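# Reattach the desk lamp's spring so its arm stays up

## Task

Put the desk lamp's detached spring back on its hook so that the lamp's arm holds itself raised with no help.

## Robot and tools

Robot: two arms, left_arm and right_arm, each ending in a two-finger gripper. The fingers point along the gripper's own +z axis and close along its y axis. The reported end_effector_position is the spot between the finger pads, just under 1 cm behind the tips.

Scene frame (used for printed positions and quaternions, end_effector_quat_wxyz): origin at table-top height, halfway between the nominal arm bases; +x reaches out over the table, +z is up, and left_arm sits on the +y side. Arm names do not match image left/right. Printed hand positions can be a bit off, more so far from the base. A BASES line, if present, gives calibrated base positions.

execute_actions(actions, cameras): actions is a list of actions; each action is a table of at most 15 rows, each row lasting one 1/30 s step. If fewer than 15 rows are given, the last row is held for the remaining steps. Every row is 14 numbers in [-1, 1]: left_arm dx, dy, dz, rx, ry, rz, opening, then right_arm in the same 7-slot order. Both arms must always be filled in. The six pose numbers are an offset, not a pose: they are measured from that arm's Hand target as it was when the action began, along that Hand target's own axes. All rows of one action count from the same start, not from the row before. Scale: 1.0 equals 0.6 m for dx, dy, dz and 180 degrees for rotation; rx, ry, rz form one rotation vector. Since each new action starts from the current Hand target, sending the same offset twice moves twice. Sending six zeros re-commands the current Hand target. Opening is absolute, not an offset: +1 fully open (about 87 mm between pads), +0.5 about 69 mm, 0 about 43 mm, -0.5 about 18 mm, -1 closed. An empty actions list just returns the state and images. cameras chooses images: omitted, null or ["all"] gives all, [] gives none; a wrong name voids the call.

move(target, speed, blend, opening_speed, blocking, cameras): drives each gripper in a straight line toward an offset target. target is one 14-number row laid out as above, or a list of up to 15 such rows differing only in pose offsets; every row counts from the same starting Hand targets. speed is the path top speed in m/s, 0.002 to 0.5 (default 0.25), with turning capped at twice that in rad/s; give one value or one per target. blend (m) rounds corners of a list. opening_speed (0.2 or more, per second on the -1..+1 scale) ramps the fingers; otherwise the opening is sent at once. blocking=false returns after about 0.5 s while the move continues; then call wait or stop before other motion. Paths do not avoid obstacles or the other arm, and grippers lag and overshoot more when fast or when an arm is almost straight. The result adds a "move:" line: done (within 10 mm and 2 degrees), off_target, moving, held or fault, plus limits such as paced (pose clipped) or held (steps withheld). done does not prove contact or its absence.

wait(seconds 0 to 10): lets time pass with commands held; adds a "wait:" line. stop(): brakes a running move. zoom_image(camera, region [x0, y0, x1, y1] in pixels, up to 504 x 504): enlarges part of the latest image of cam_head_left, cam_head_right, cam_left_wrist or cam_right_wrist (all 672x504). finished_scene(scene): ends the scene for good, here scene 1; the lamp must then stay up without the robot.

Result lines: Hand target is, per arm, the last commanded pose after clipping; the next offsets start from it. Each step, the controller clips commands to within 100 mm and 20 degrees of the measured pose, so a big offset may only partly happen; command the remainder from the new Hand target. Grippers often stop short of the Hand target and keep pushing toward it; to stop a push, command the target back past the gripper. Friction and weight can leave the hand low, short or tilted, especially at long reach, and tiny moves may go sideways or not at all, so check position and orientation after each move. grip_measured reads finger position on the command scale; readings may be off by about 1 mm. To grip, command about 0.04 below the reading at first contact; pads push up to about 20 N. Tool commands shows present gripper commands; resend a gripper's current value to leave it unchanged, since 0 is a real command. Joint torques follow the joint order, include arm weight, and wrap at ±28 N m for joints 1-3. A "pose unreachable" line means the clearance check blocked that arm; it does not protect grippers from hitting each other. MOTOR HOT appears at 75 °C; at 90 °C an OVER-TEMPERATURE FAULT folds that arm away for good. Avoid long holds of load, stretched arms and pushing at unreachable poses.

Joint ranges (rad): waist -2.618 to 3.054, shoulder 0.000 to 3.142, elbow 0.000 to 3.142 (straight at 2.901), wrist pitch -1.571 to 1.571, wrist yaw -1.571 to 1.571, wrist roll -2.094 to 2.094.

Avoid: anything leaving the table, dropping or releasing moving parts, fast impacts, hard pressing, and arm-to-arm collisions (these can fail the task). Move smoothly and briskly.

Each tool is called after "Emit:" by a JSON object that holds its "name" and its "arguments".

## Session

Emit:
{"name": "execute_actions", "arguments": {"actions": []}}

Scene clock: 0.00 s.
left_arm: end_effector_position=(+0.4353, +0.3482, +0.1331) grip_measured=+1.000 end_effector_quat_wxyz=(+0.610, -0.021, +0.792, -0.004) | right_arm: end_effector_position=(+0.3406, -0.3295, +0.0649) grip_measured=+0.981 end_effector_quat_wxyz=(+0.533, +0.083, +0.841, -0.042)
Joint positions: left_arm=[-0.009 1.517 0.441 0.817 0.009 -0.031 1] | right_arm=[-0.064 1.525 0.384 0.697 0.088 0.061 0.99]
Joint velocities: left_arm=[-0.012 -0.007 -0.002 0.007 0.037 -0.007 0] | right_arm=[-0.022 -0.007 -0.007 0.007 0.081 0.051 0.008]
Joint torques (N m): no reading
Motor temperatures (°C): left_arm=[31 46 45 41 27 27 27] | right_arm=[32 38 39 44 26 25 30]
Heat: left arm: 46 °C; right arm: 44 °C.
Hand target: left_arm +0.4396, +0.3484, +0.1430; +0.621, -0.021, +0.783, -0.004 | right_arm +0.3445, -0.3298, +0.0711; +0.541, +0.083, +0.836, -0.042
Tool commands: left_gripper/opening=+1.0 right_gripper/opening=+1.0

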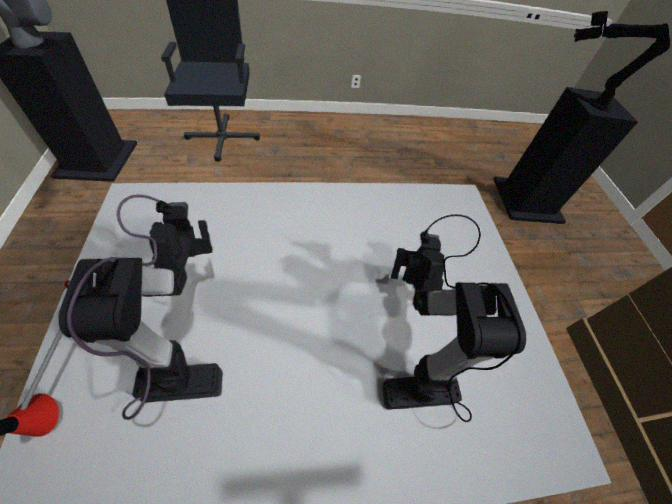

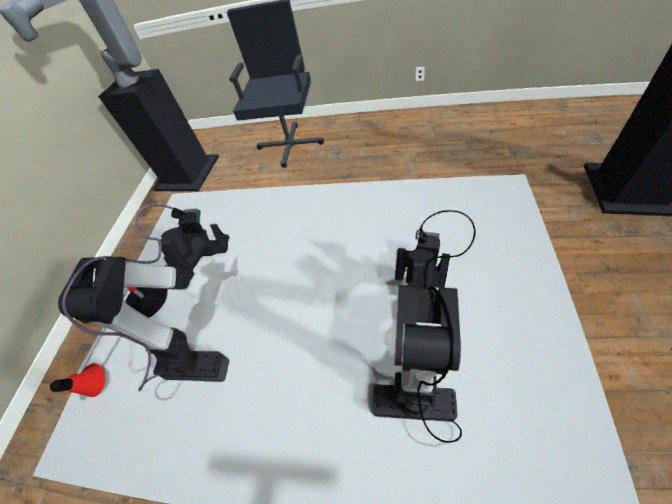

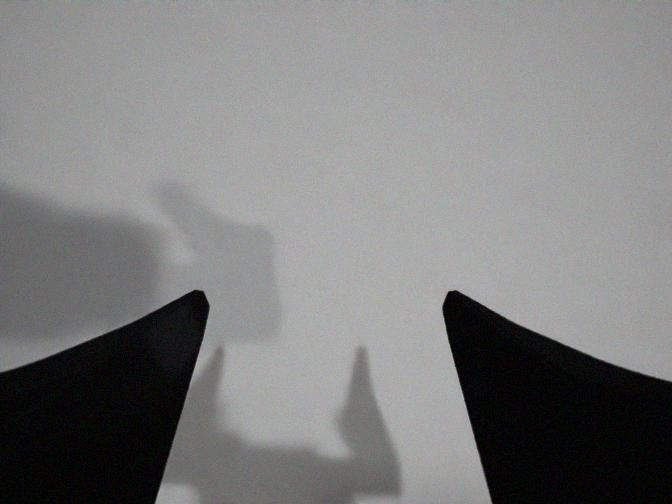

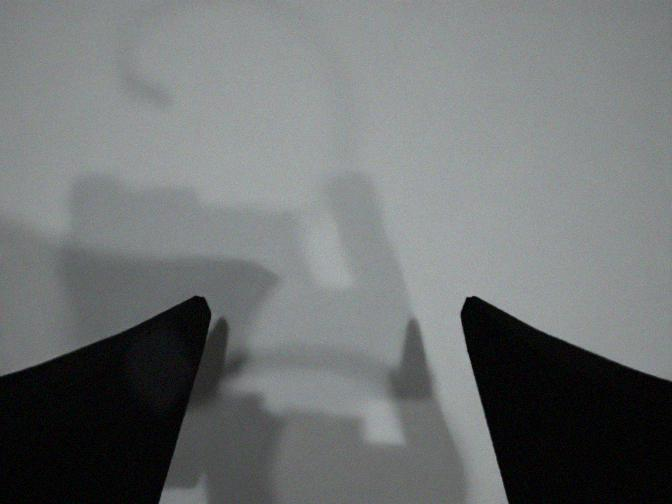

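Emit:
{"name": "zoom_image", "arguments": {"camera": "cam_head_left", "region": [0, 240, 200, 460]}}

Emit:
{"name": "zoom_image", "arguments": {"camera": "cam_head_right", "region": [20, 200, 240, 420]}}

Scaled by 2.291 from the camera's 672x504 image, which has a finer 960x720 frame.

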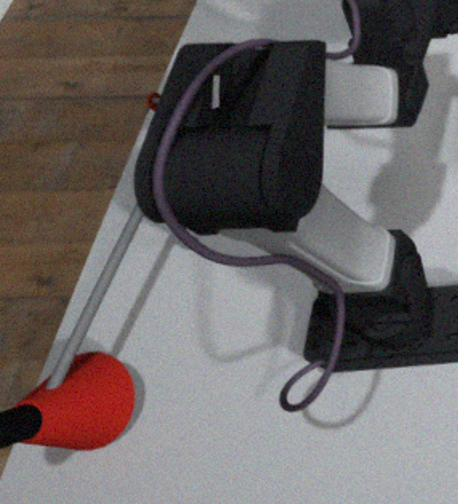

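Scaled by 2.291 from the camera's 672x504 image, which has a finer 960x720 frame.

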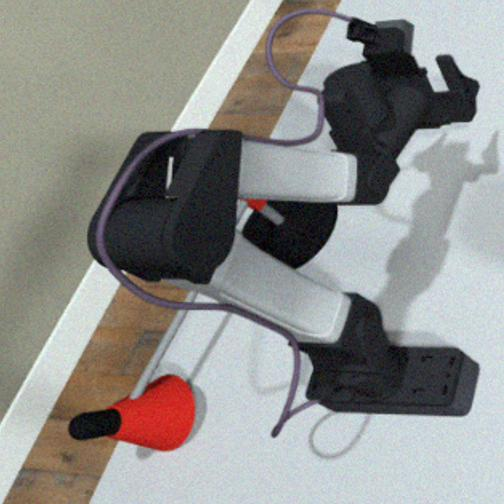

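Emit:
{"name": "move", "arguments": {"target": [-0.132, -0.5025, -0.148, 0, 0, 0, 1, 0, 0, 0, 0, 0, 0, 1]}}

Scene clock: 18.40 s.
left_arm: end_effector_position=(+0.3782, +0.0464, +0.2358) grip_measured=+1.000 end_effector_quat_wxyz=(+0.613, -0.013, +0.790, -0.002) | right_arm: end_effector_position=(+0.3406, -0.3295, +0.0649) grip_measured=+0.981 end_effector_quat_wxyz=(+0.533, +0.083, +0.841, -0.042)
Joint positions: left_arm=[-1.039 1.652 1.122 0.077 -0.966 -0.4 1] | right_arm=[-0.064 1.525 0.384 0.697 0.088 0.061 0.99]
Joint velocities: left_arm=[0.012 -0.007 -0.007 0.007 0.022 0.022 0] | right_arm=[-0.002 0.002 -0.002 -0.022 -0.022 0.051 0.018]
Joint torques (N m): left_arm=[0.2 -5.93 8.2 1.59 -0.25 -0.17] | right_arm=[-0.21 -5.87 6.86 1.7 0.05 -0.04]
Motor temperatures (°C): left_arm=[30 46 47 44 27 27 27] | right_arm=[32 39 40 47 26 25 30]
Heat: left arm: 47 °C; right arm: 47 °C.
Hand target: left_arm +0.3816, +0.0432, +0.2440; +0.618, -0.023, +0.786, -0.007 | right_arm +0.3445, -0.3298, +0.0711; +0.541, +0.083, +0.836, -0.042
Off the commanded pose: left_arm 0.014 m, 1 deg | right_arm 0.007 m, 1 deg.
move: off_target (left_arm)

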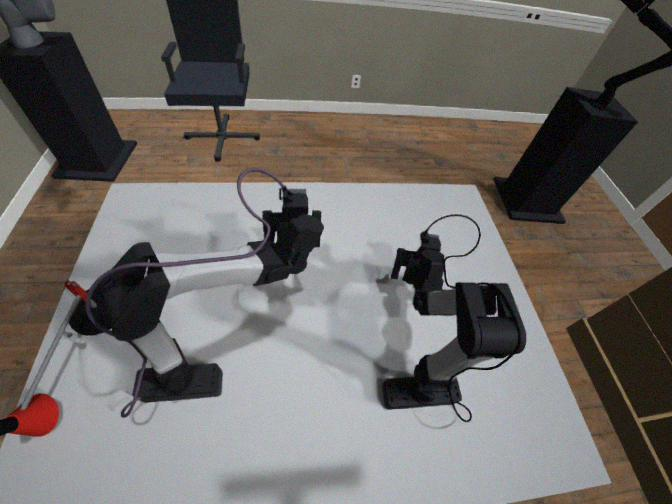

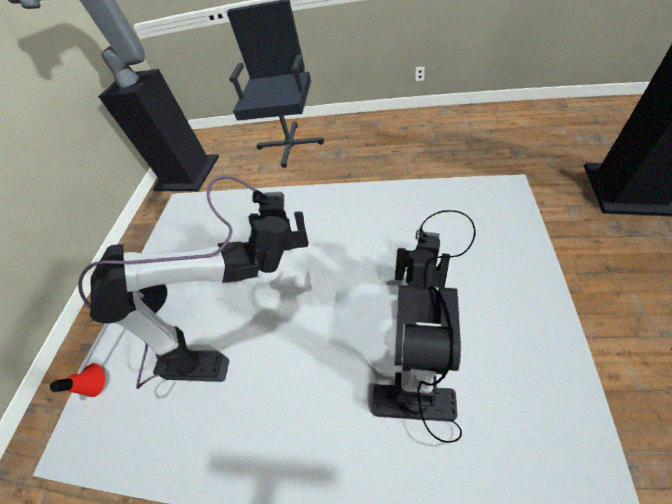

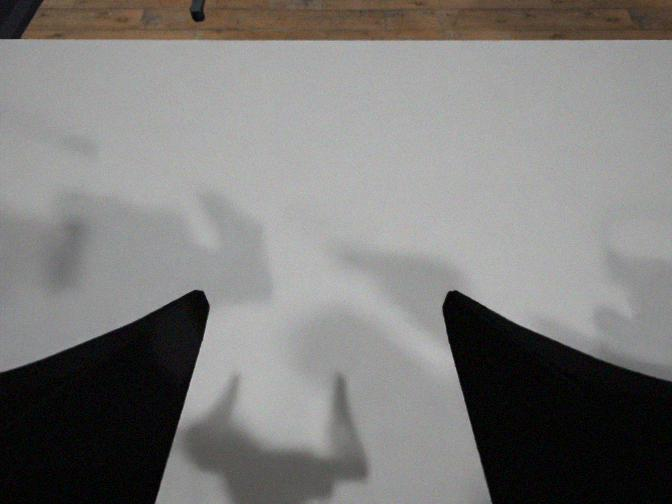

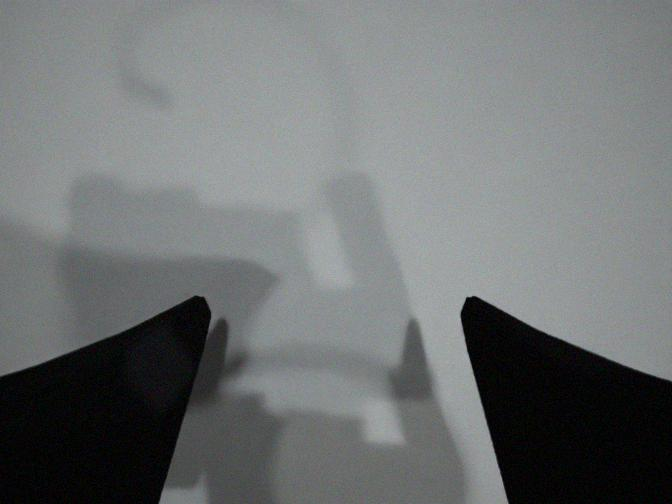

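Emit:
{"name": "zoom_image", "arguments": {"camera": "cam_head_left", "region": [0, 230, 130, 450]}}

Emit:
{"name": "zoom_image", "arguments": {"camera": "cam_head_right", "region": [40, 230, 240, 420]}}

Scaled by 2.291 from the camera's 672x504 image, which has a finer 960x720 frame.

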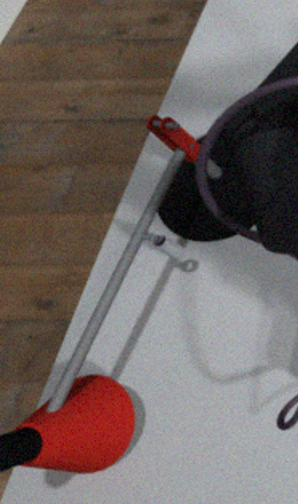

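Scaled by 2.520 from the camera's 672x504 image, which has a finer 960x720 frame.

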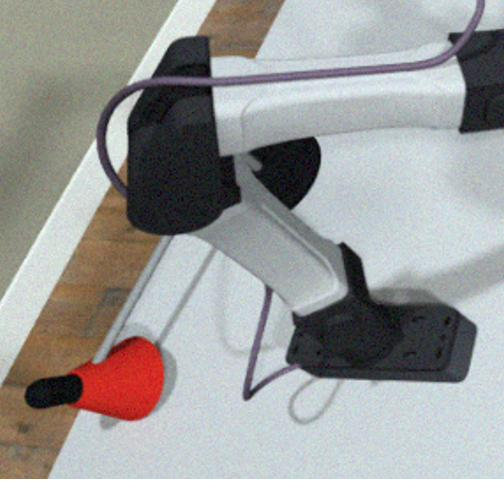

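Emit:
{"name": "move", "arguments": {"target": [0.0193, 0.175, 0.2115, 0, 0, 0, 1, 0, 0, 0, 0, 0, 0, 1], "cameras": ["cam_head_left", "cam_head_right"]}}

Emit:
{"name": "zoom_image", "arguments": {"camera": "cam_head_right", "region": [40, 230, 240, 420]}}

Emit:
{"name": "zoom_image", "arguments": {"camera": "cam_head_left", "region": [0, 230, 200, 450]}}

Scene clock: 50.47 s.
left_arm: end_effector_position=(+0.4971, +0.1550, +0.2004) grip_measured=+1.000 end_effector_quat_wxyz=(+0.615, -0.024, +0.788, -0.002) | right_arm: end_effector_position=(+0.3406, -0.3295, +0.0649) grip_measured=+0.981 end_effector_quat_wxyz=(+0.533, +0.083, +0.841, -0.042)
Joint positions: left_arm=[-0.586 1.742 1.023 0.427 -0.555 -0.191 1] | right_arm=[-0.064 1.525 0.384 0.697 0.088 0.061 0.99]
Joint velocities: left_arm=[-0.007 -0.002 0.002 0.022 0.037 0.022 0] | right_arm=[-0.027 -0.012 -0.002 -0.007 0.051 0.066 0.013]
Joint torques (N m): left_arm=[0.17 -6.46 5.81 2.09 -0.04 -0.02] | right_arm=[-0.23 -5.86 6.83 1.7 0.04 -0.05]
Motor temperatures (°C): left_arm=[30 47 48 42 27 26 27] | right_arm=[32 39 41 46 25 24 29]
Heat: left arm: 48 °C; right arm: 46 °C.
Hand target: left_arm +0.4993, +0.1531, +0.2016; +0.620, -0.022, +0.785, -0.006 | right_arm +0.3445, -0.3298, +0.0711; +0.541, +0.083, +0.836, -0.042
Off the commanded pose: left_arm 0.006 m, 1 deg | right_arm 0.007 m, 1 deg.
move: done
Images, in order (width x height): cam_head_left 672x504, cam_head_right 672x504.

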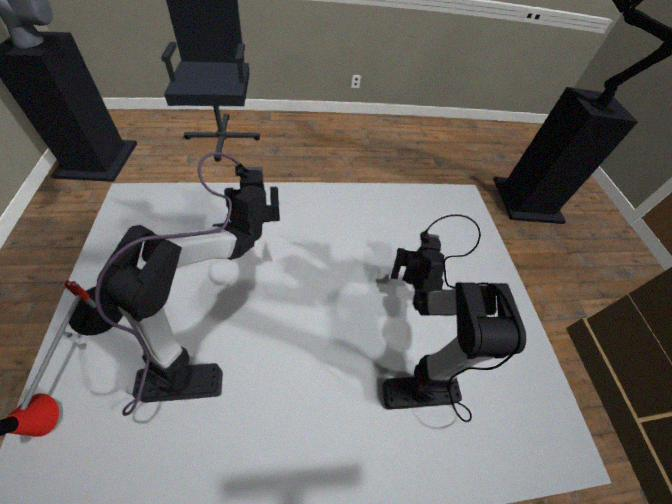

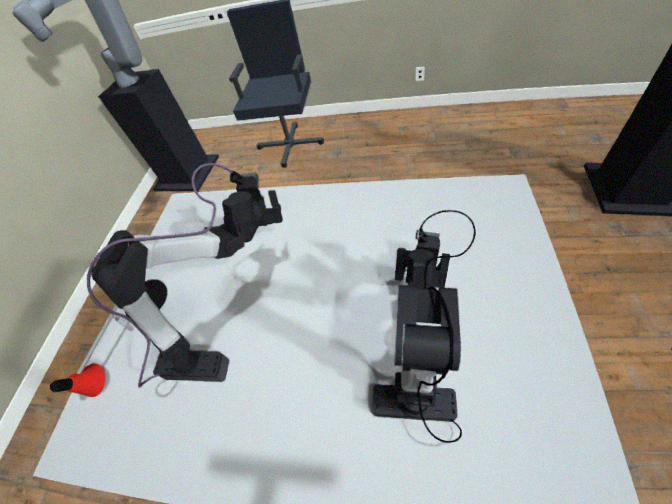

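Scaled by 2.520 from the camera's 672x504 image, which has a finer 960x720 frame.

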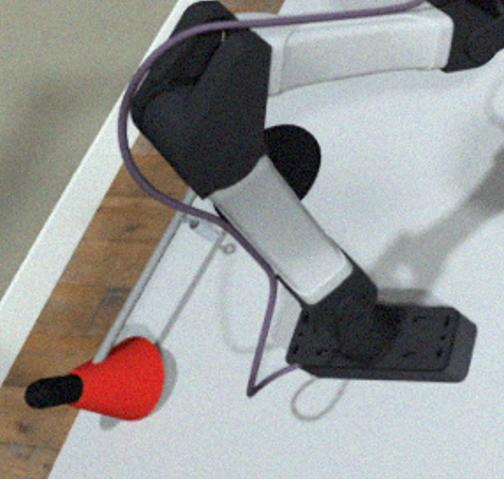

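Scaled by 2.291 from the camera's 672x504 image, which has a finer 960x720 frame.

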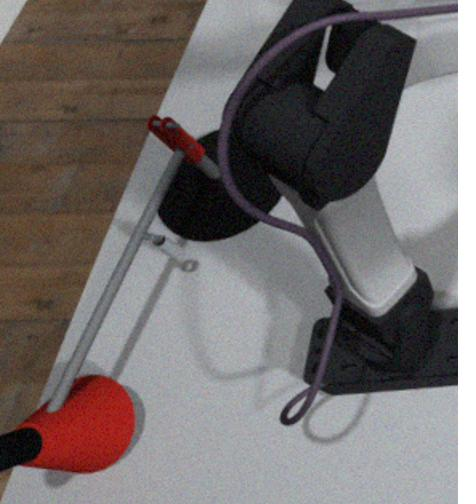

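Emit:
{"name": "move", "arguments": {"target": [-0.476, 0.231, -0.19, 0, 0, 0, 1, -0.124, 0.5017, -0.427, -0.525, -0.0322, -0.1923, 1]}}

Scene clock: 108.93 s.
left_arm: end_effector_position=(+0.4516, +0.2940, +0.4977) grip_measured=+1.000 end_effector_quat_wxyz=(+0.615, -0.022, +0.788, -0.005) | right_arm: end_effector_position=(+0.1993, -0.0049, +0.2387) grip_measured=+0.981 end_effector_quat_wxyz=(-0.426, +0.556, -0.572, -0.428)
Joint positions: left_arm=[-0.216 1.54 2.063 -0.774 -0.192 -0.085 1] | right_arm=[0.518 1.281 0.908 -0.15 -0.995 -0.433 0.99]
Joint velocities: left_arm=[-0.002 -0.007 -0.012 0.007 -0.022 -0.007 0] | right_arm=[-0.032 -0.027 0.002 -0.022 -0.037 -0.066 0.003]
Joint torques (N m): left_arm=[0.76 -4.27 6.76 1.93 0.04 -0.04] | right_arm=[0.34 -4.03 11.23 1.26 -0.32 -0.17]
Motor temperatures (°C): left_arm=[30 46 48 41 27 26 27] | right_arm=[31 39 42 44 25 24 28]
Heat: left arm: 48 °C; right arm: 44 °C.
Hand target: left_arm +0.4514, +0.2962, +0.5047; +0.621, -0.021, +0.784, -0.005 | right_arm +0.2010, -0.0009, +0.2491; -0.432, +0.563, -0.560, -0.427
Off the commanded pose: left_arm 0.008 m, 1 deg | right_arm 0.012 m, 1 deg.
move: off_target (right_arm)

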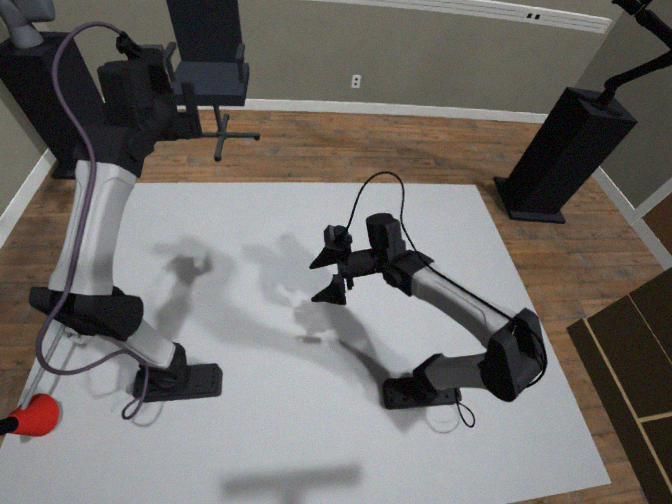

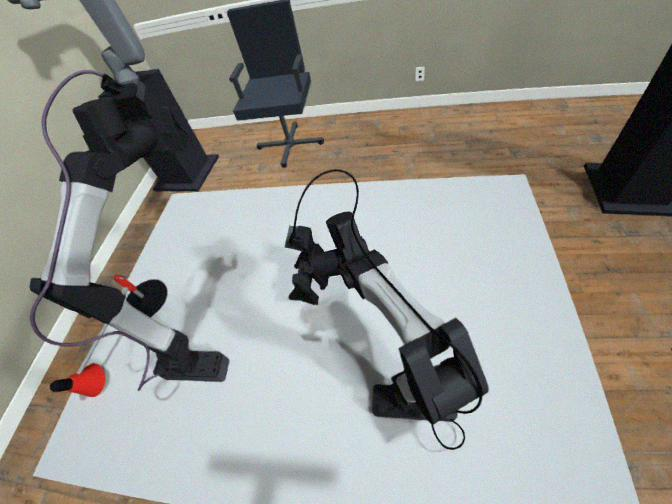

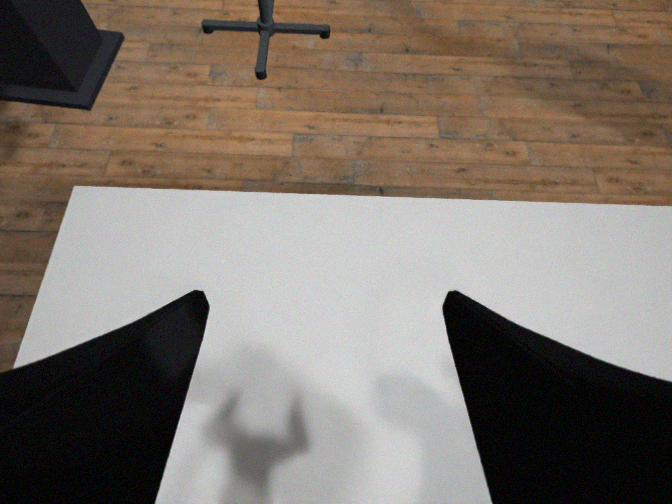

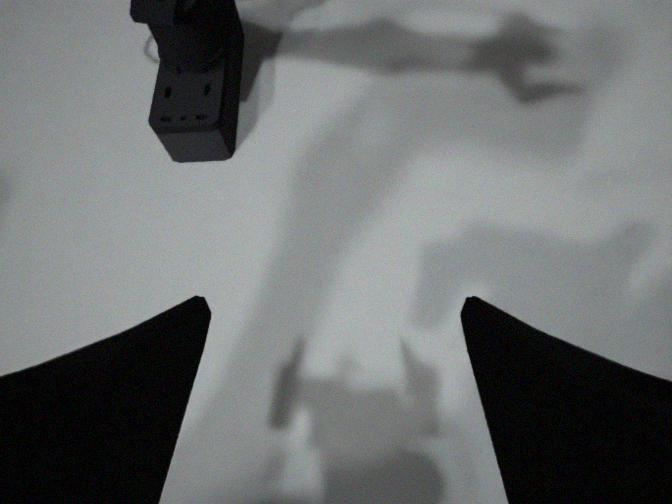

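Emit:
{"name": "move", "arguments": {"target": [0, 0, 0, 0, 0, 0, 1, 0, 0, 0, 0, -0.167, 0, 1], "cameras": ["cam_head_left", "cam_head_right", "cam_right_wrist"]}}

Scene clock: 117.13 s.
left_arm: end_effector_position=(+0.4515, +0.2939, +0.4975) grip_measured=+1.000 end_effector_quat_wxyz=(+0.615, -0.022, +0.788, -0.005) | right_arm: end_effector_position=(+0.1981, +0.0010, +0.2526) grip_measured=+0.981 end_effector_quat_wxyz=(+0.557, -0.441, +0.441, +0.549)
Joint positions: left_arm=[-0.216 1.54 2.063 -0.775 -0.191 -0.085 1] | right_arm=[0.462 1.554 0.473 1.563 -1.069 0.422 0.99]
Joint velocities: left_arm=[-0.007 -0.002 0.022 -0.066 -0.007 -0.007 0] | right_arm=[0.002 -0.007 0.012 0.037 -0.007 -0.051 0.008]
Joint torques (N m): left_arm=[0.76 -4.29 6.78 1.93 0.02 -0.04] | right_arm=[-0.81 -4.6 4.92 1.25 0.32 0.09]
Motor temperatures (°C): left_arm=[30 46 48 42 27 26 27] | right_arm=[31 39 43 43 25 24 28]
Heat: left arm: 48 °C; right arm: 43 °C.
Hand target: left_arm +0.4514, +0.2962, +0.5047; +0.621, -0.021, +0.784, -0.005 | right_arm +0.1995, -0.0012, +0.2515; +0.564, -0.429, +0.428, +0.561
Off the commanded pose: left_arm 0.008 m, 1 deg | right_arm 0.005 m, 2 deg.
joint sent to its limit (right arm) — joint 4 (wrist pitch), upper limit. The joint targets still meet the commanded pose.
move: done
Images, in order (width x height): cam_head_left 672x504, cam_head_right 672x504, cam_right_wrist 672x504.

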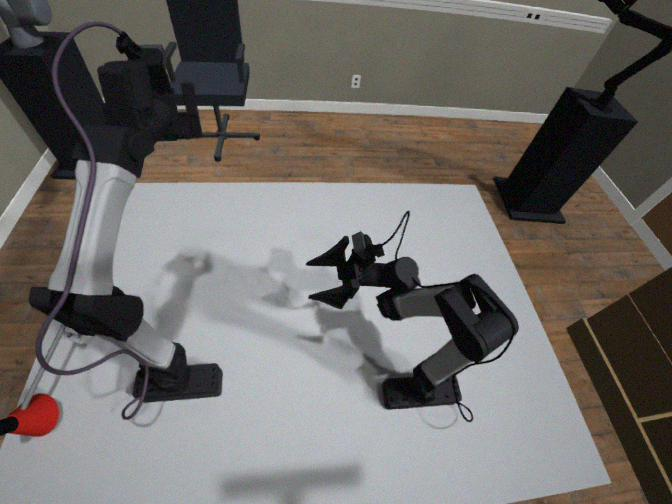

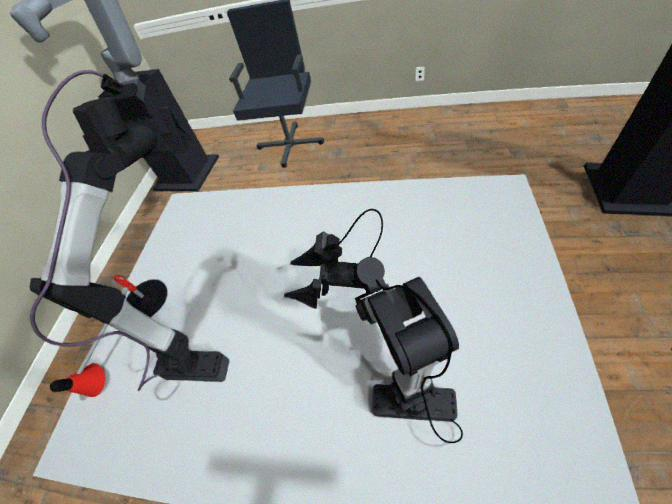

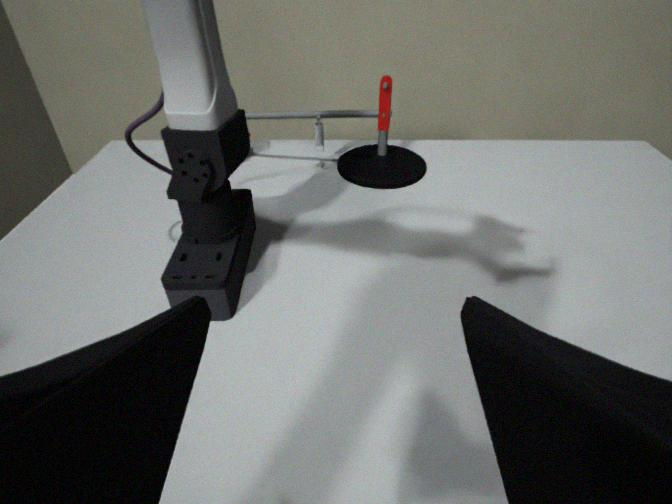

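Good view. Let me zoom.

Emit:
{"name": "zoom_image", "arguments": {"camera": "cam_right_wrist", "region": [220, 50, 460, 220]}}

Emit:
{"name": "zoom_image", "arguments": {"camera": "cam_right_wrist", "region": [300, 60, 420, 180]}}

Emit:
{"name": "zoom_image", "arguments": {"camera": "cam_head_right", "region": [80, 250, 200, 340]}}

Scaled by 2.100 from the camera's 672x504 image, which has a finer 960x720 frame.

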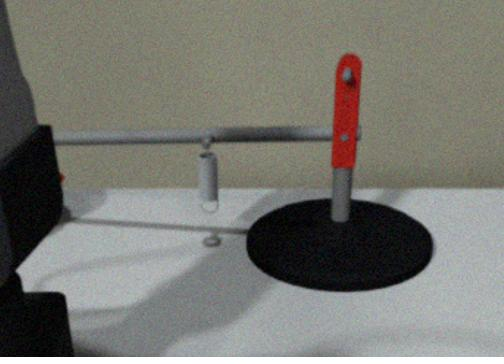

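Scaled by 4.200 from the camera's 672x504 image, which has a finer 960x720 frame.

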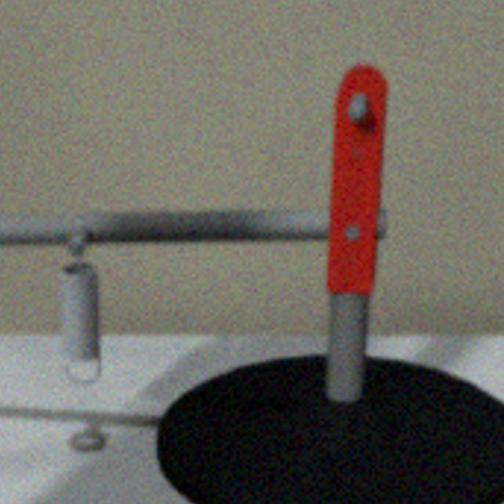

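Scaled by 4.200 from the camera's 672x504 image, which has a finer 960x720 frame.

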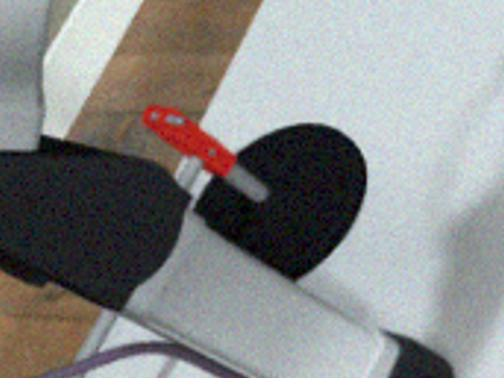

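Emit:
{"name": "move", "arguments": {"target": [0, 0, 0, 0, 0, 0, 1, 0.115, -0.0825, 0.228, 0, 0, 0, 1], "cameras": ["cam_head_left", "cam_head_right", "cam_right_wrist"]}}

Emit:
{"name": "zoom_image", "arguments": {"camera": "cam_right_wrist", "region": [150, 30, 400, 230]}}

Scene clock: 142.80 s.
left_arm: end_effector_position=(+0.4515, +0.2939, +0.4975) grip_measured=+1.000 end_effector_quat_wxyz=(+0.615, -0.022, +0.788, -0.005) | right_arm: end_effector_position=(+0.2452, +0.1442, +0.2160) grip_measured=+0.981 end_effector_quat_wxyz=(+0.558, -0.429, +0.434, +0.562)
Joint positions: left_arm=[-0.216 1.54 2.063 -0.775 -0.191 -0.085 1] | right_arm=[0.758 2.046 0.93 1.486 -0.793 0.28 0.99]
Joint velocities: left_arm=[0.002 0.002 0.012 -0.022 0.022 -0.066 0] | right_arm=[0.002 0.017 0.012 -0.051 0.037 -0.022 -0.008]
Joint torques (N m): left_arm=[0.77 -4.29 6.78 1.93 0.02 -0.04] | right_arm=[0.06 -9.11 8.35 1.15 0.19 -0.16]
Motor temperatures (°C): left_arm=[29 45 49 42 27 26 27] | right_arm=[31 38 42 40 24 24 28]
Heat: left arm: 49 °C; right arm: 42 °C.
Hand target: left_arm +0.4514, +0.2962, +0.5048; +0.621, -0.021, +0.784, -0.005 | right_arm +0.2488, +0.1487, +0.2204; +0.564, -0.430, +0.429, +0.559
Off the commanded pose: left_arm 0.008 m, 1 deg | right_arm 0.008 m, 1 deg.
move: done
Images, in order (width x height): cam_head_left 672x504, cam_head_right 672x504, cam_right_wrist 672x504.

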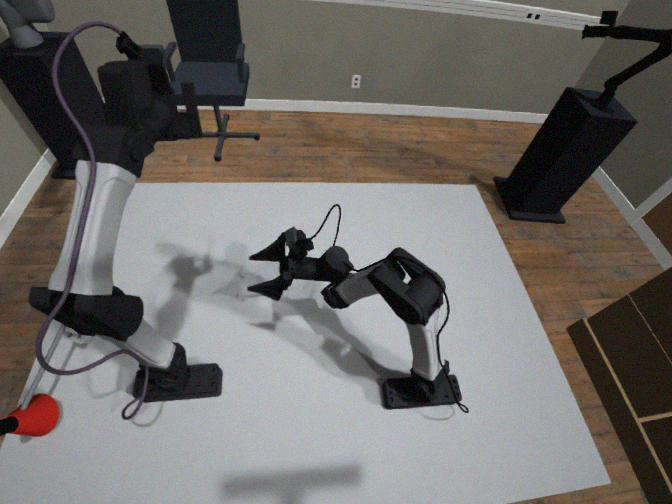

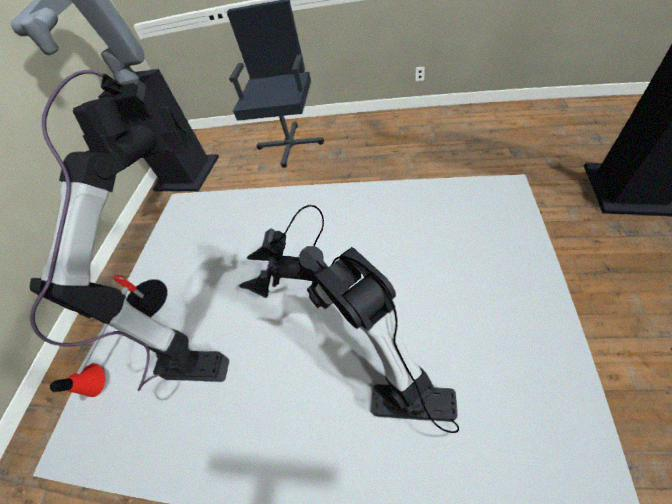

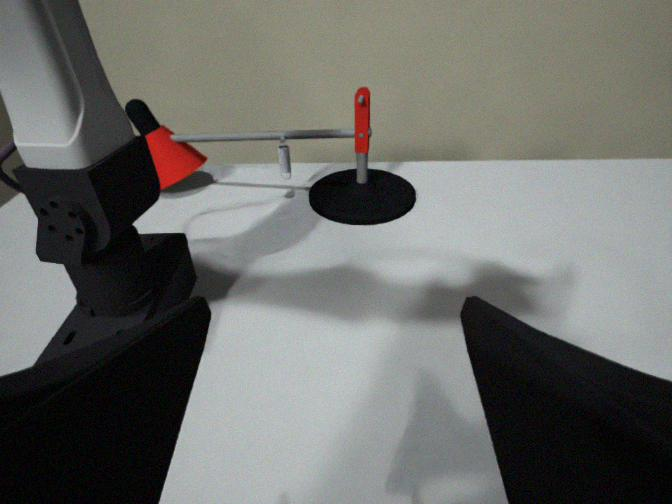

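Scaled by 2.016 from the camera's 672x504 image, which has a finer 960x720 frame.

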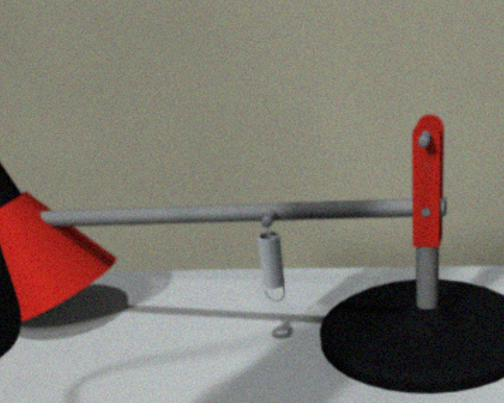

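Emit:
{"name": "move", "arguments": {"target": [0, 0, 0, 0, 0, 0, 1, 0.164, -0.0337, 0.285, 0, 0, 0, 1], "cameras": ["cam_head_left", "cam_head_right", "cam_right_wrist"]}}

Emit:
{"name": "zoom_image", "arguments": {"camera": "cam_right_wrist", "region": [150, 0, 450, 220]}}

Scene clock: 214.70 s.
left_arm: end_effector_position=(+0.4515, +0.2939, +0.4975) grip_measured=+1.000 end_effector_quat_wxyz=(+0.615, -0.022, +0.788, -0.005) | right_arm: end_effector_position=(+0.2661, +0.3361, +0.1648) grip_measured=+0.981 end_effector_quat_wxyz=(+0.557, -0.431, +0.434, +0.561)
Joint positions: left_arm=[-0.216 1.54 2.063 -0.775 -0.191 -0.085 1] | right_arm=[0.999 2.62 1.81 1.112 -0.568 0.173 0.99]
Joint velocities: left_arm=[-0.002 -0.002 0.017 -0.066 -0.051 0.051 0] | right_arm=[-0.002 0.002 -0.007 -0.007 0.066 0.037 -0.013]
Joint torques (N m): left_arm=[0.76 -4.3 6.78 1.93 0.02 -0.04] | right_arm=[-0.09 -13.86 10.1 1.3 0.16 -0.18]
Motor temperatures (°C): left_arm=[29 43 48 42 27 26 26] | right_arm=[31 46 46 38 24 24 27]
Heat: left arm: 48 °C; right arm: 46 °C.
Hand target: left_arm +0.4514, +0.2962, +0.5048; +0.621, -0.021, +0.784, -0.005 | right_arm +0.2689, +0.3399, +0.1689; +0.564, -0.432, +0.429, +0.558
Off the commanded pose: left_arm 0.008 m, 1 deg | right_arm 0.007 m, 1 deg.
move: done
Images, in order (width x height): cam_head_left 672x504, cam_head_right 672x504, cam_right_wrist 672x504.

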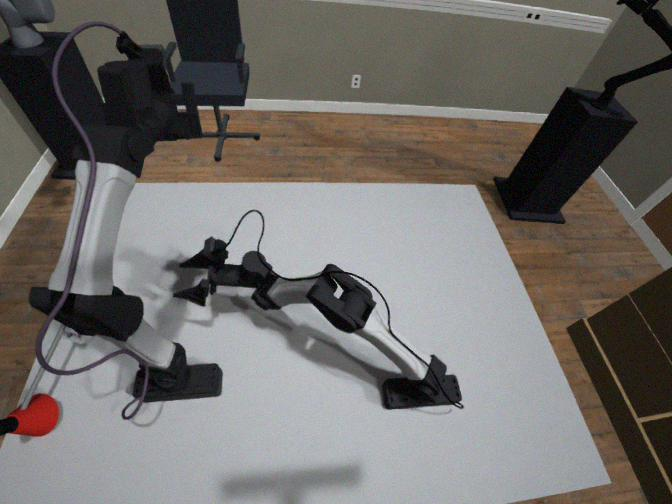

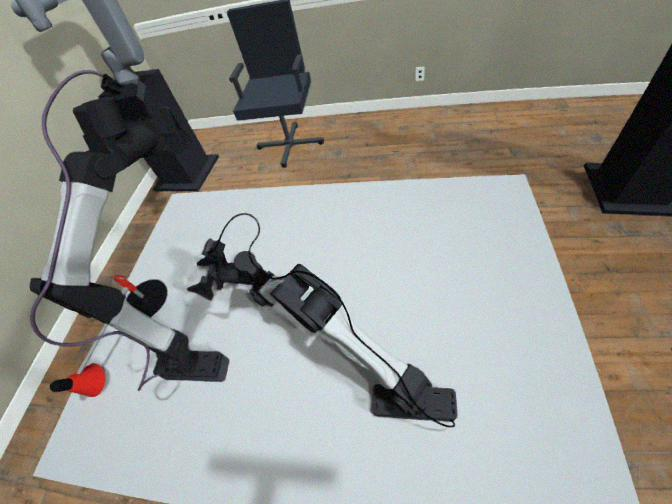

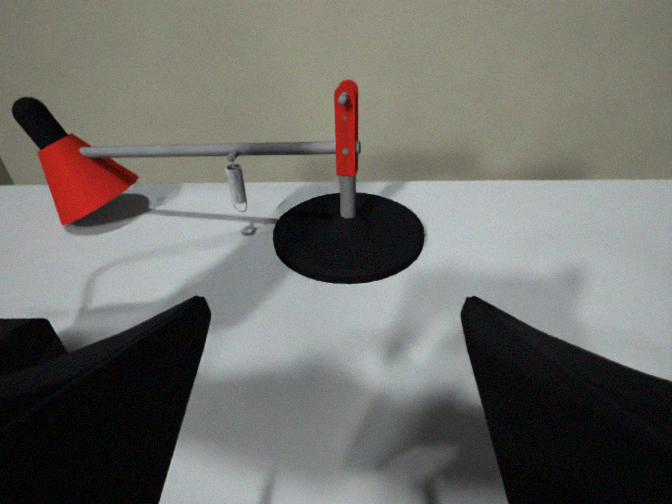

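Scaled by 1.680 from the camera's 672x504 image, which has a finer 960x720 frame.

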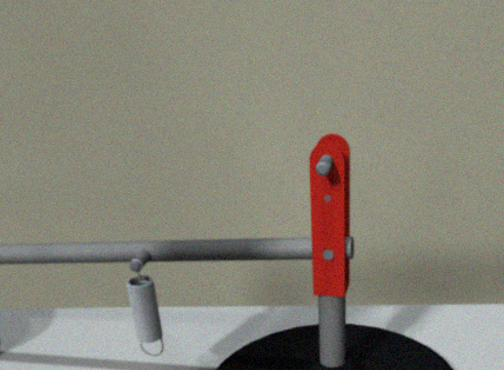

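Emit:
{"name": "zoom_image", "arguments": {"camera": "cam_right_wrist", "region": [300, 60, 400, 240]}}

Emit:
{"name": "zoom_image", "arguments": {"camera": "cam_right_wrist", "region": [200, 120, 290, 250]}}

Scaled by 2.800 from the camera's 672x504 image, which has a finer 960x720 frame.

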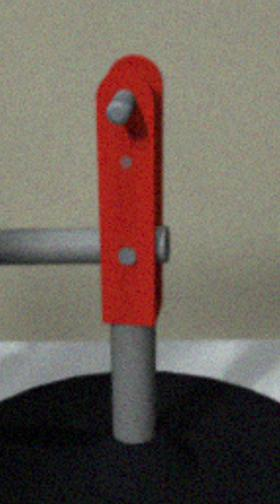

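Scaled by 3.877 from the camera's 672x504 image, which has a finer 960x720 frame.

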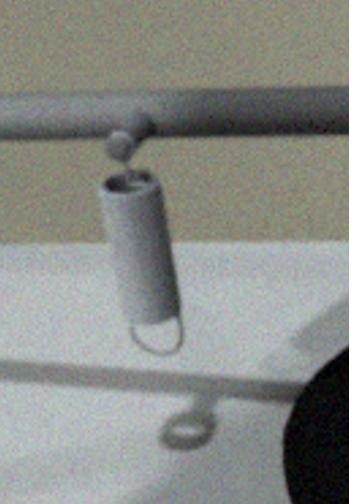

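Emit:
{"name": "move", "arguments": {"target": [0, 0, 0, 0, 0, 0, 1, -0.269, 0.0783, -0.48, 0, 0.03, 0, 1], "cameras": ["cam_right_wrist"]}}

Scene clock: 357.60 s.
left_arm: end_effector_position=(+0.4515, +0.2939, +0.4975) grip_measured=+1.000 end_effector_quat_wxyz=(+0.615, -0.022, +0.788, -0.005) | right_arm: end_effector_position=(+0.2247, +0.0232, +0.2472) grip_measured=+0.981 end_effector_quat_wxyz=(+0.539, -0.455, +0.459, +0.539)
Joint positions: left_arm=[-0.216 1.54 2.063 -0.775 -0.191 -0.085 1] | right_arm=[0.492 1.613 0.617 1.341 -1.066 0.31 0.99]
Joint velocities: left_arm=[0.012 -0.002 -0.012 0.022 -0.007 0.007 0] | right_arm=[0.007 0.007 -0.007 -0.051 0.037 -0.007 0.013]
Joint torques (N m): left_arm=[0.77 -4.29 6.78 1.93 0.02 -0.04] | right_arm=[-0.88 -7.47 5.04 1.37 0.12 0.08]
Motor temperatures (°C): left_arm=[29 40 48 41 27 25 26] | right_arm=[30 63 48 34 23 24 26]
Heat: left arm: 48 °C; right arm: 63 °C.
Hand target: left_arm +0.4514, +0.2962, +0.5048; +0.621, -0.021, +0.784, -0.005 | right_arm +0.2225, +0.0197, +0.2507; +0.543, -0.456, +0.454, +0.539
Off the commanded pose: left_arm 0.008 m, 1 deg | right_arm 0.006 m, 1 deg.
move: done
Images, in order (width x height): cam_right_wrist 672x504.

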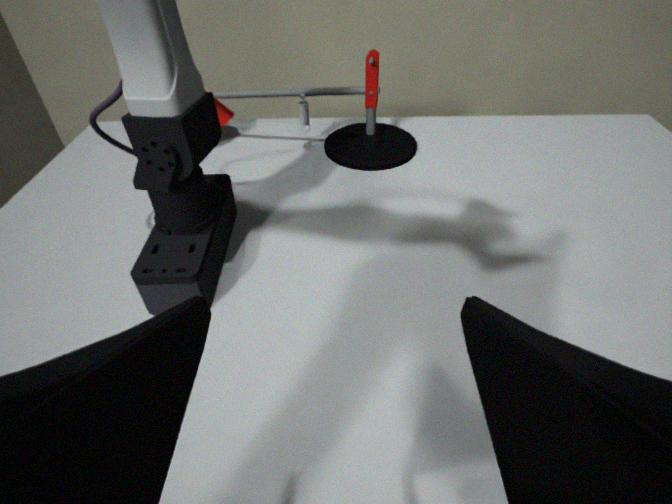

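Emit:
{"name": "move", "arguments": {"target": [0.4613, 0.3615, -0.1925, -0.4462, 0.1093, -0.2143, 1, 0, 0, 0, 0, 0, 0, 1]}}

Scene clock: 363.23 s.
left_arm: end_effector_position=(+0.2700, +0.5037, +0.2582) grip_measured=+1.000 end_effector_quat_wxyz=(-0.307, +0.644, -0.635, -0.296) | right_arm: end_effector_position=(+0.2245, +0.0232, +0.2472) grip_measured=+0.981 end_effector_quat_wxyz=(+0.539, -0.455, +0.459, +0.540)
Joint positions: left_arm=[0.191 1.407 1.373 -1.257 -0.848 -1.23 1] | right_arm=[0.492 1.613 0.617 1.342 -1.067 0.311 0.99]
Joint velocities: left_arm=[-0.012 0.002 -0.002 0.051 -0.066 0.007 0] | right_arm=[-0.027 -0.007 -0.017 0.007 0.007 0.066 -0.018]
Joint torques (N m): left_arm=[0.72 -3.73 5.42 0.69 -0.39 -0.17] | right_arm=[-0.87 -7.47 5.05 1.37 0.13 0.07]
Motor temperatures (°C): left_arm=[29 40 48 40 27 25 26] | right_arm=[30 60 48 34 23 24 26]
Heat: left arm: 48 °C; right arm: 60 °C.
Hand target: left_arm +0.2679, +0.5048, +0.2569; -0.302, +0.647, -0.633, -0.299 | right_arm +0.2224, +0.0197, +0.2506; +0.543, -0.456, +0.454, +0.539
Off the commanded pose: left_arm 0.005 m, 1 deg | right_arm 0.005 m, 1 deg.
move: done

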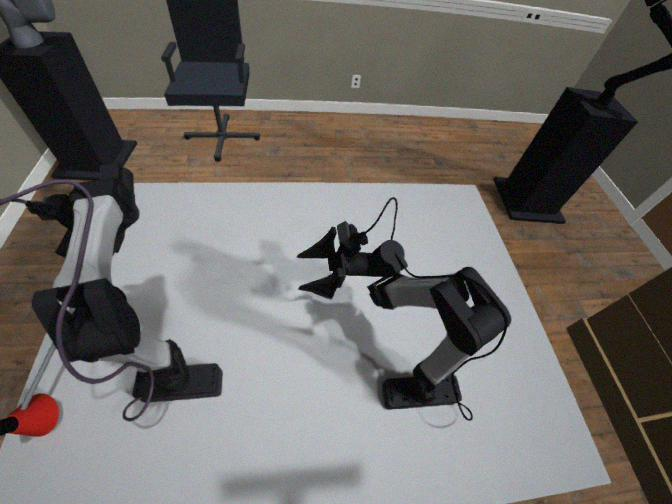

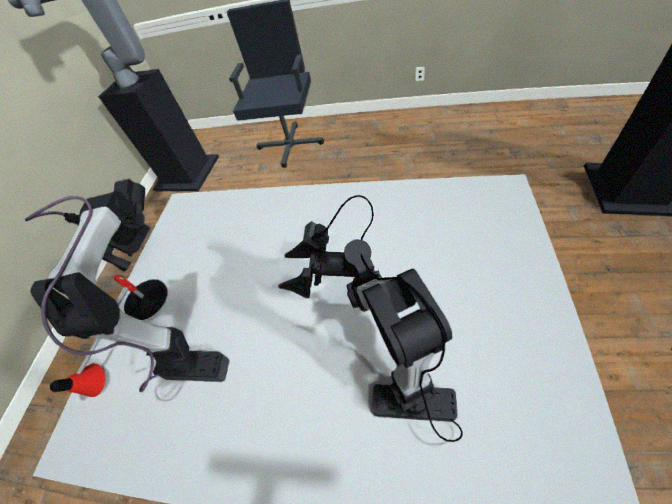

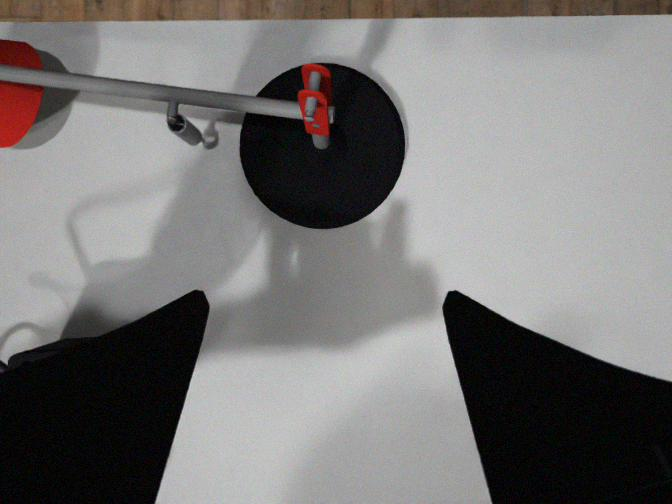

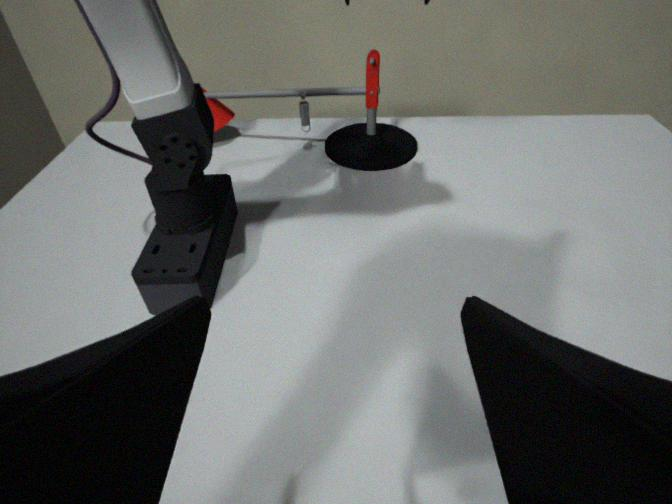

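Emit:
{"name": "zoom_image", "arguments": {"camera": "cam_left_wrist", "region": [130, 40, 430, 240]}}

Scaled by 1.680 from the camera's 672x504 image, which has a finer 960x720 frame.

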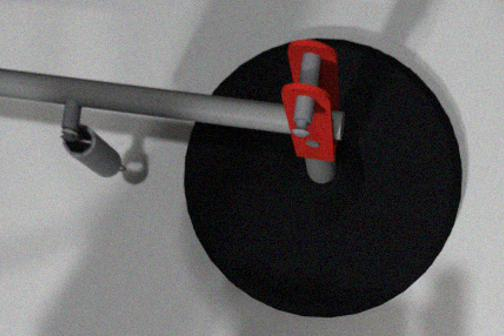

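Emit:
{"name": "zoom_image", "arguments": {"camera": "cam_left_wrist", "region": [290, 55, 350, 155]}}

Emit:
{"name": "zoom_image", "arguments": {"camera": "cam_left_wrist", "region": [155, 85, 235, 155]}}

Scaled by 5.040 from the camera's 672x504 image, which has a finer 960x720 frame.

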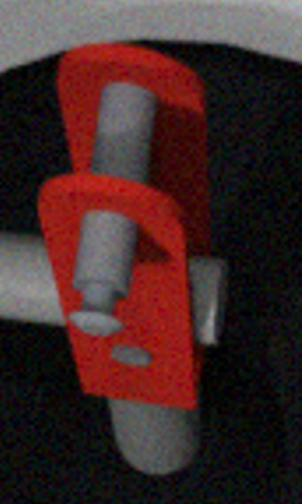

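Scaled by 6.300 from the camera's 672x504 image, which has a finer 960x720 frame.

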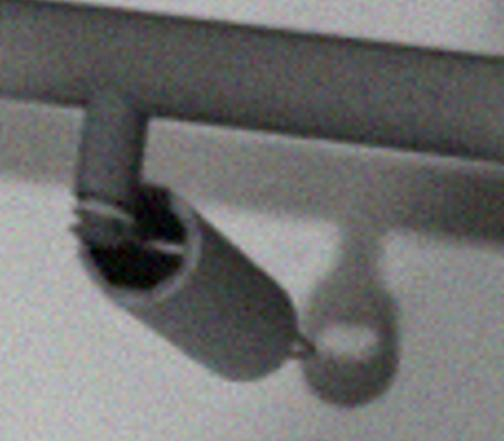

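Emit:
{"name": "move", "arguments": {"target": [0.049, 0.0273, 0.1933, 0.0397, 0.0006, 0.033, 0.1, 0, 0, 0, 0, 0, 0, 1], "speed": 0.15, "cameras": ["cam_left_wrist", "cam_right_wrist"]}}

Scene clock: 411.50 s.
left_arm: end_effector_position=(+0.2483, +0.5744, +0.1561) grip_measured=+0.100 end_effector_quat_wxyz=(+0.313, -0.590, +0.690, +0.276) | right_arm: end_effector_position=(+0.2244, +0.0232, +0.2473) grip_measured=+0.981 end_effector_quat_wxyz=(+0.539, -0.455, +0.459, +0.540)
Joint positions: left_arm=[0.528 1.306 0.847 -0.464 -0.616 -0.636 0.55] | right_arm=[0.492 1.613 0.617 1.342 -1.067 0.311 0.99]
Joint velocities: left_arm=[0.002 -0.012 0.007 -0.022 -0.007 0.037 -0.004] | right_arm=[-0.012 -0.007 -0.007 -0.051 -0.037 -0.081 0.018]
Joint torques (N m): left_arm=[0.9 -5.16 5.71 1.58 -0.21 -0.03] | right_arm=[-0.87 -7.46 5.05 1.37 0.13 0.06]
Motor temperatures (°C): left_arm=[28 39 46 34 27 25 26] | right_arm=[30 48 45 34 23 24 26]
Heat: left arm: 46 °C; right arm: 48 °C.
Hand target: left_arm +0.2500, +0.5777, +0.1626; +0.328, -0.592, +0.684, +0.274 | right_arm +0.2224, +0.0197, +0.2506; +0.543, -0.456, +0.454, +0.539
Off the commanded pose: left_arm 0.005 m, 2 deg | right_arm 0.005 m, 1 deg.
move: done
Images, in order (width x height): cam_left_wrist 672x504, cam_right_wrist 672x504.

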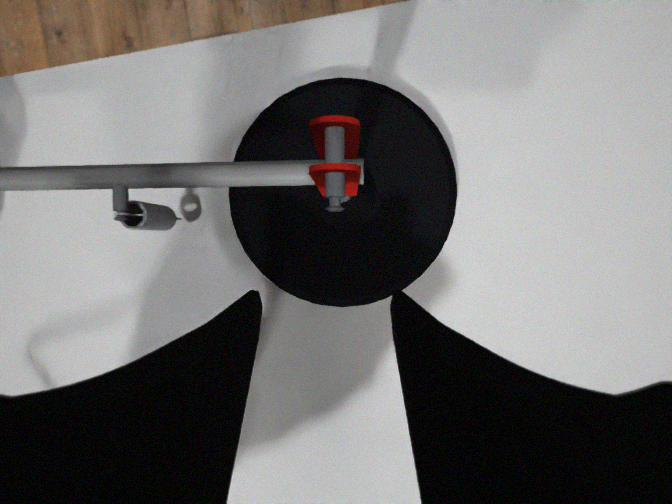

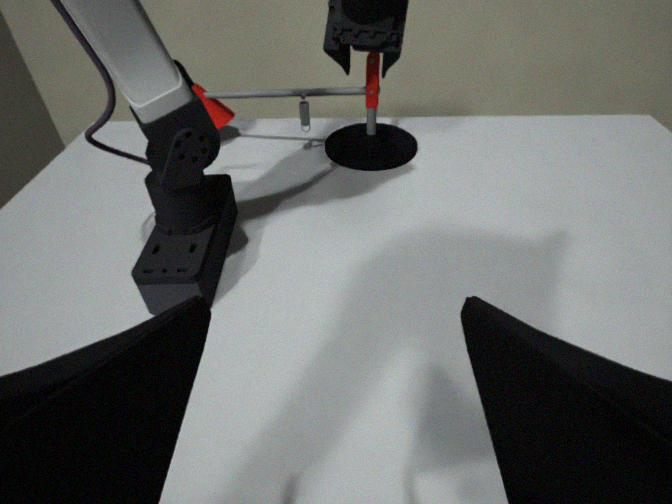

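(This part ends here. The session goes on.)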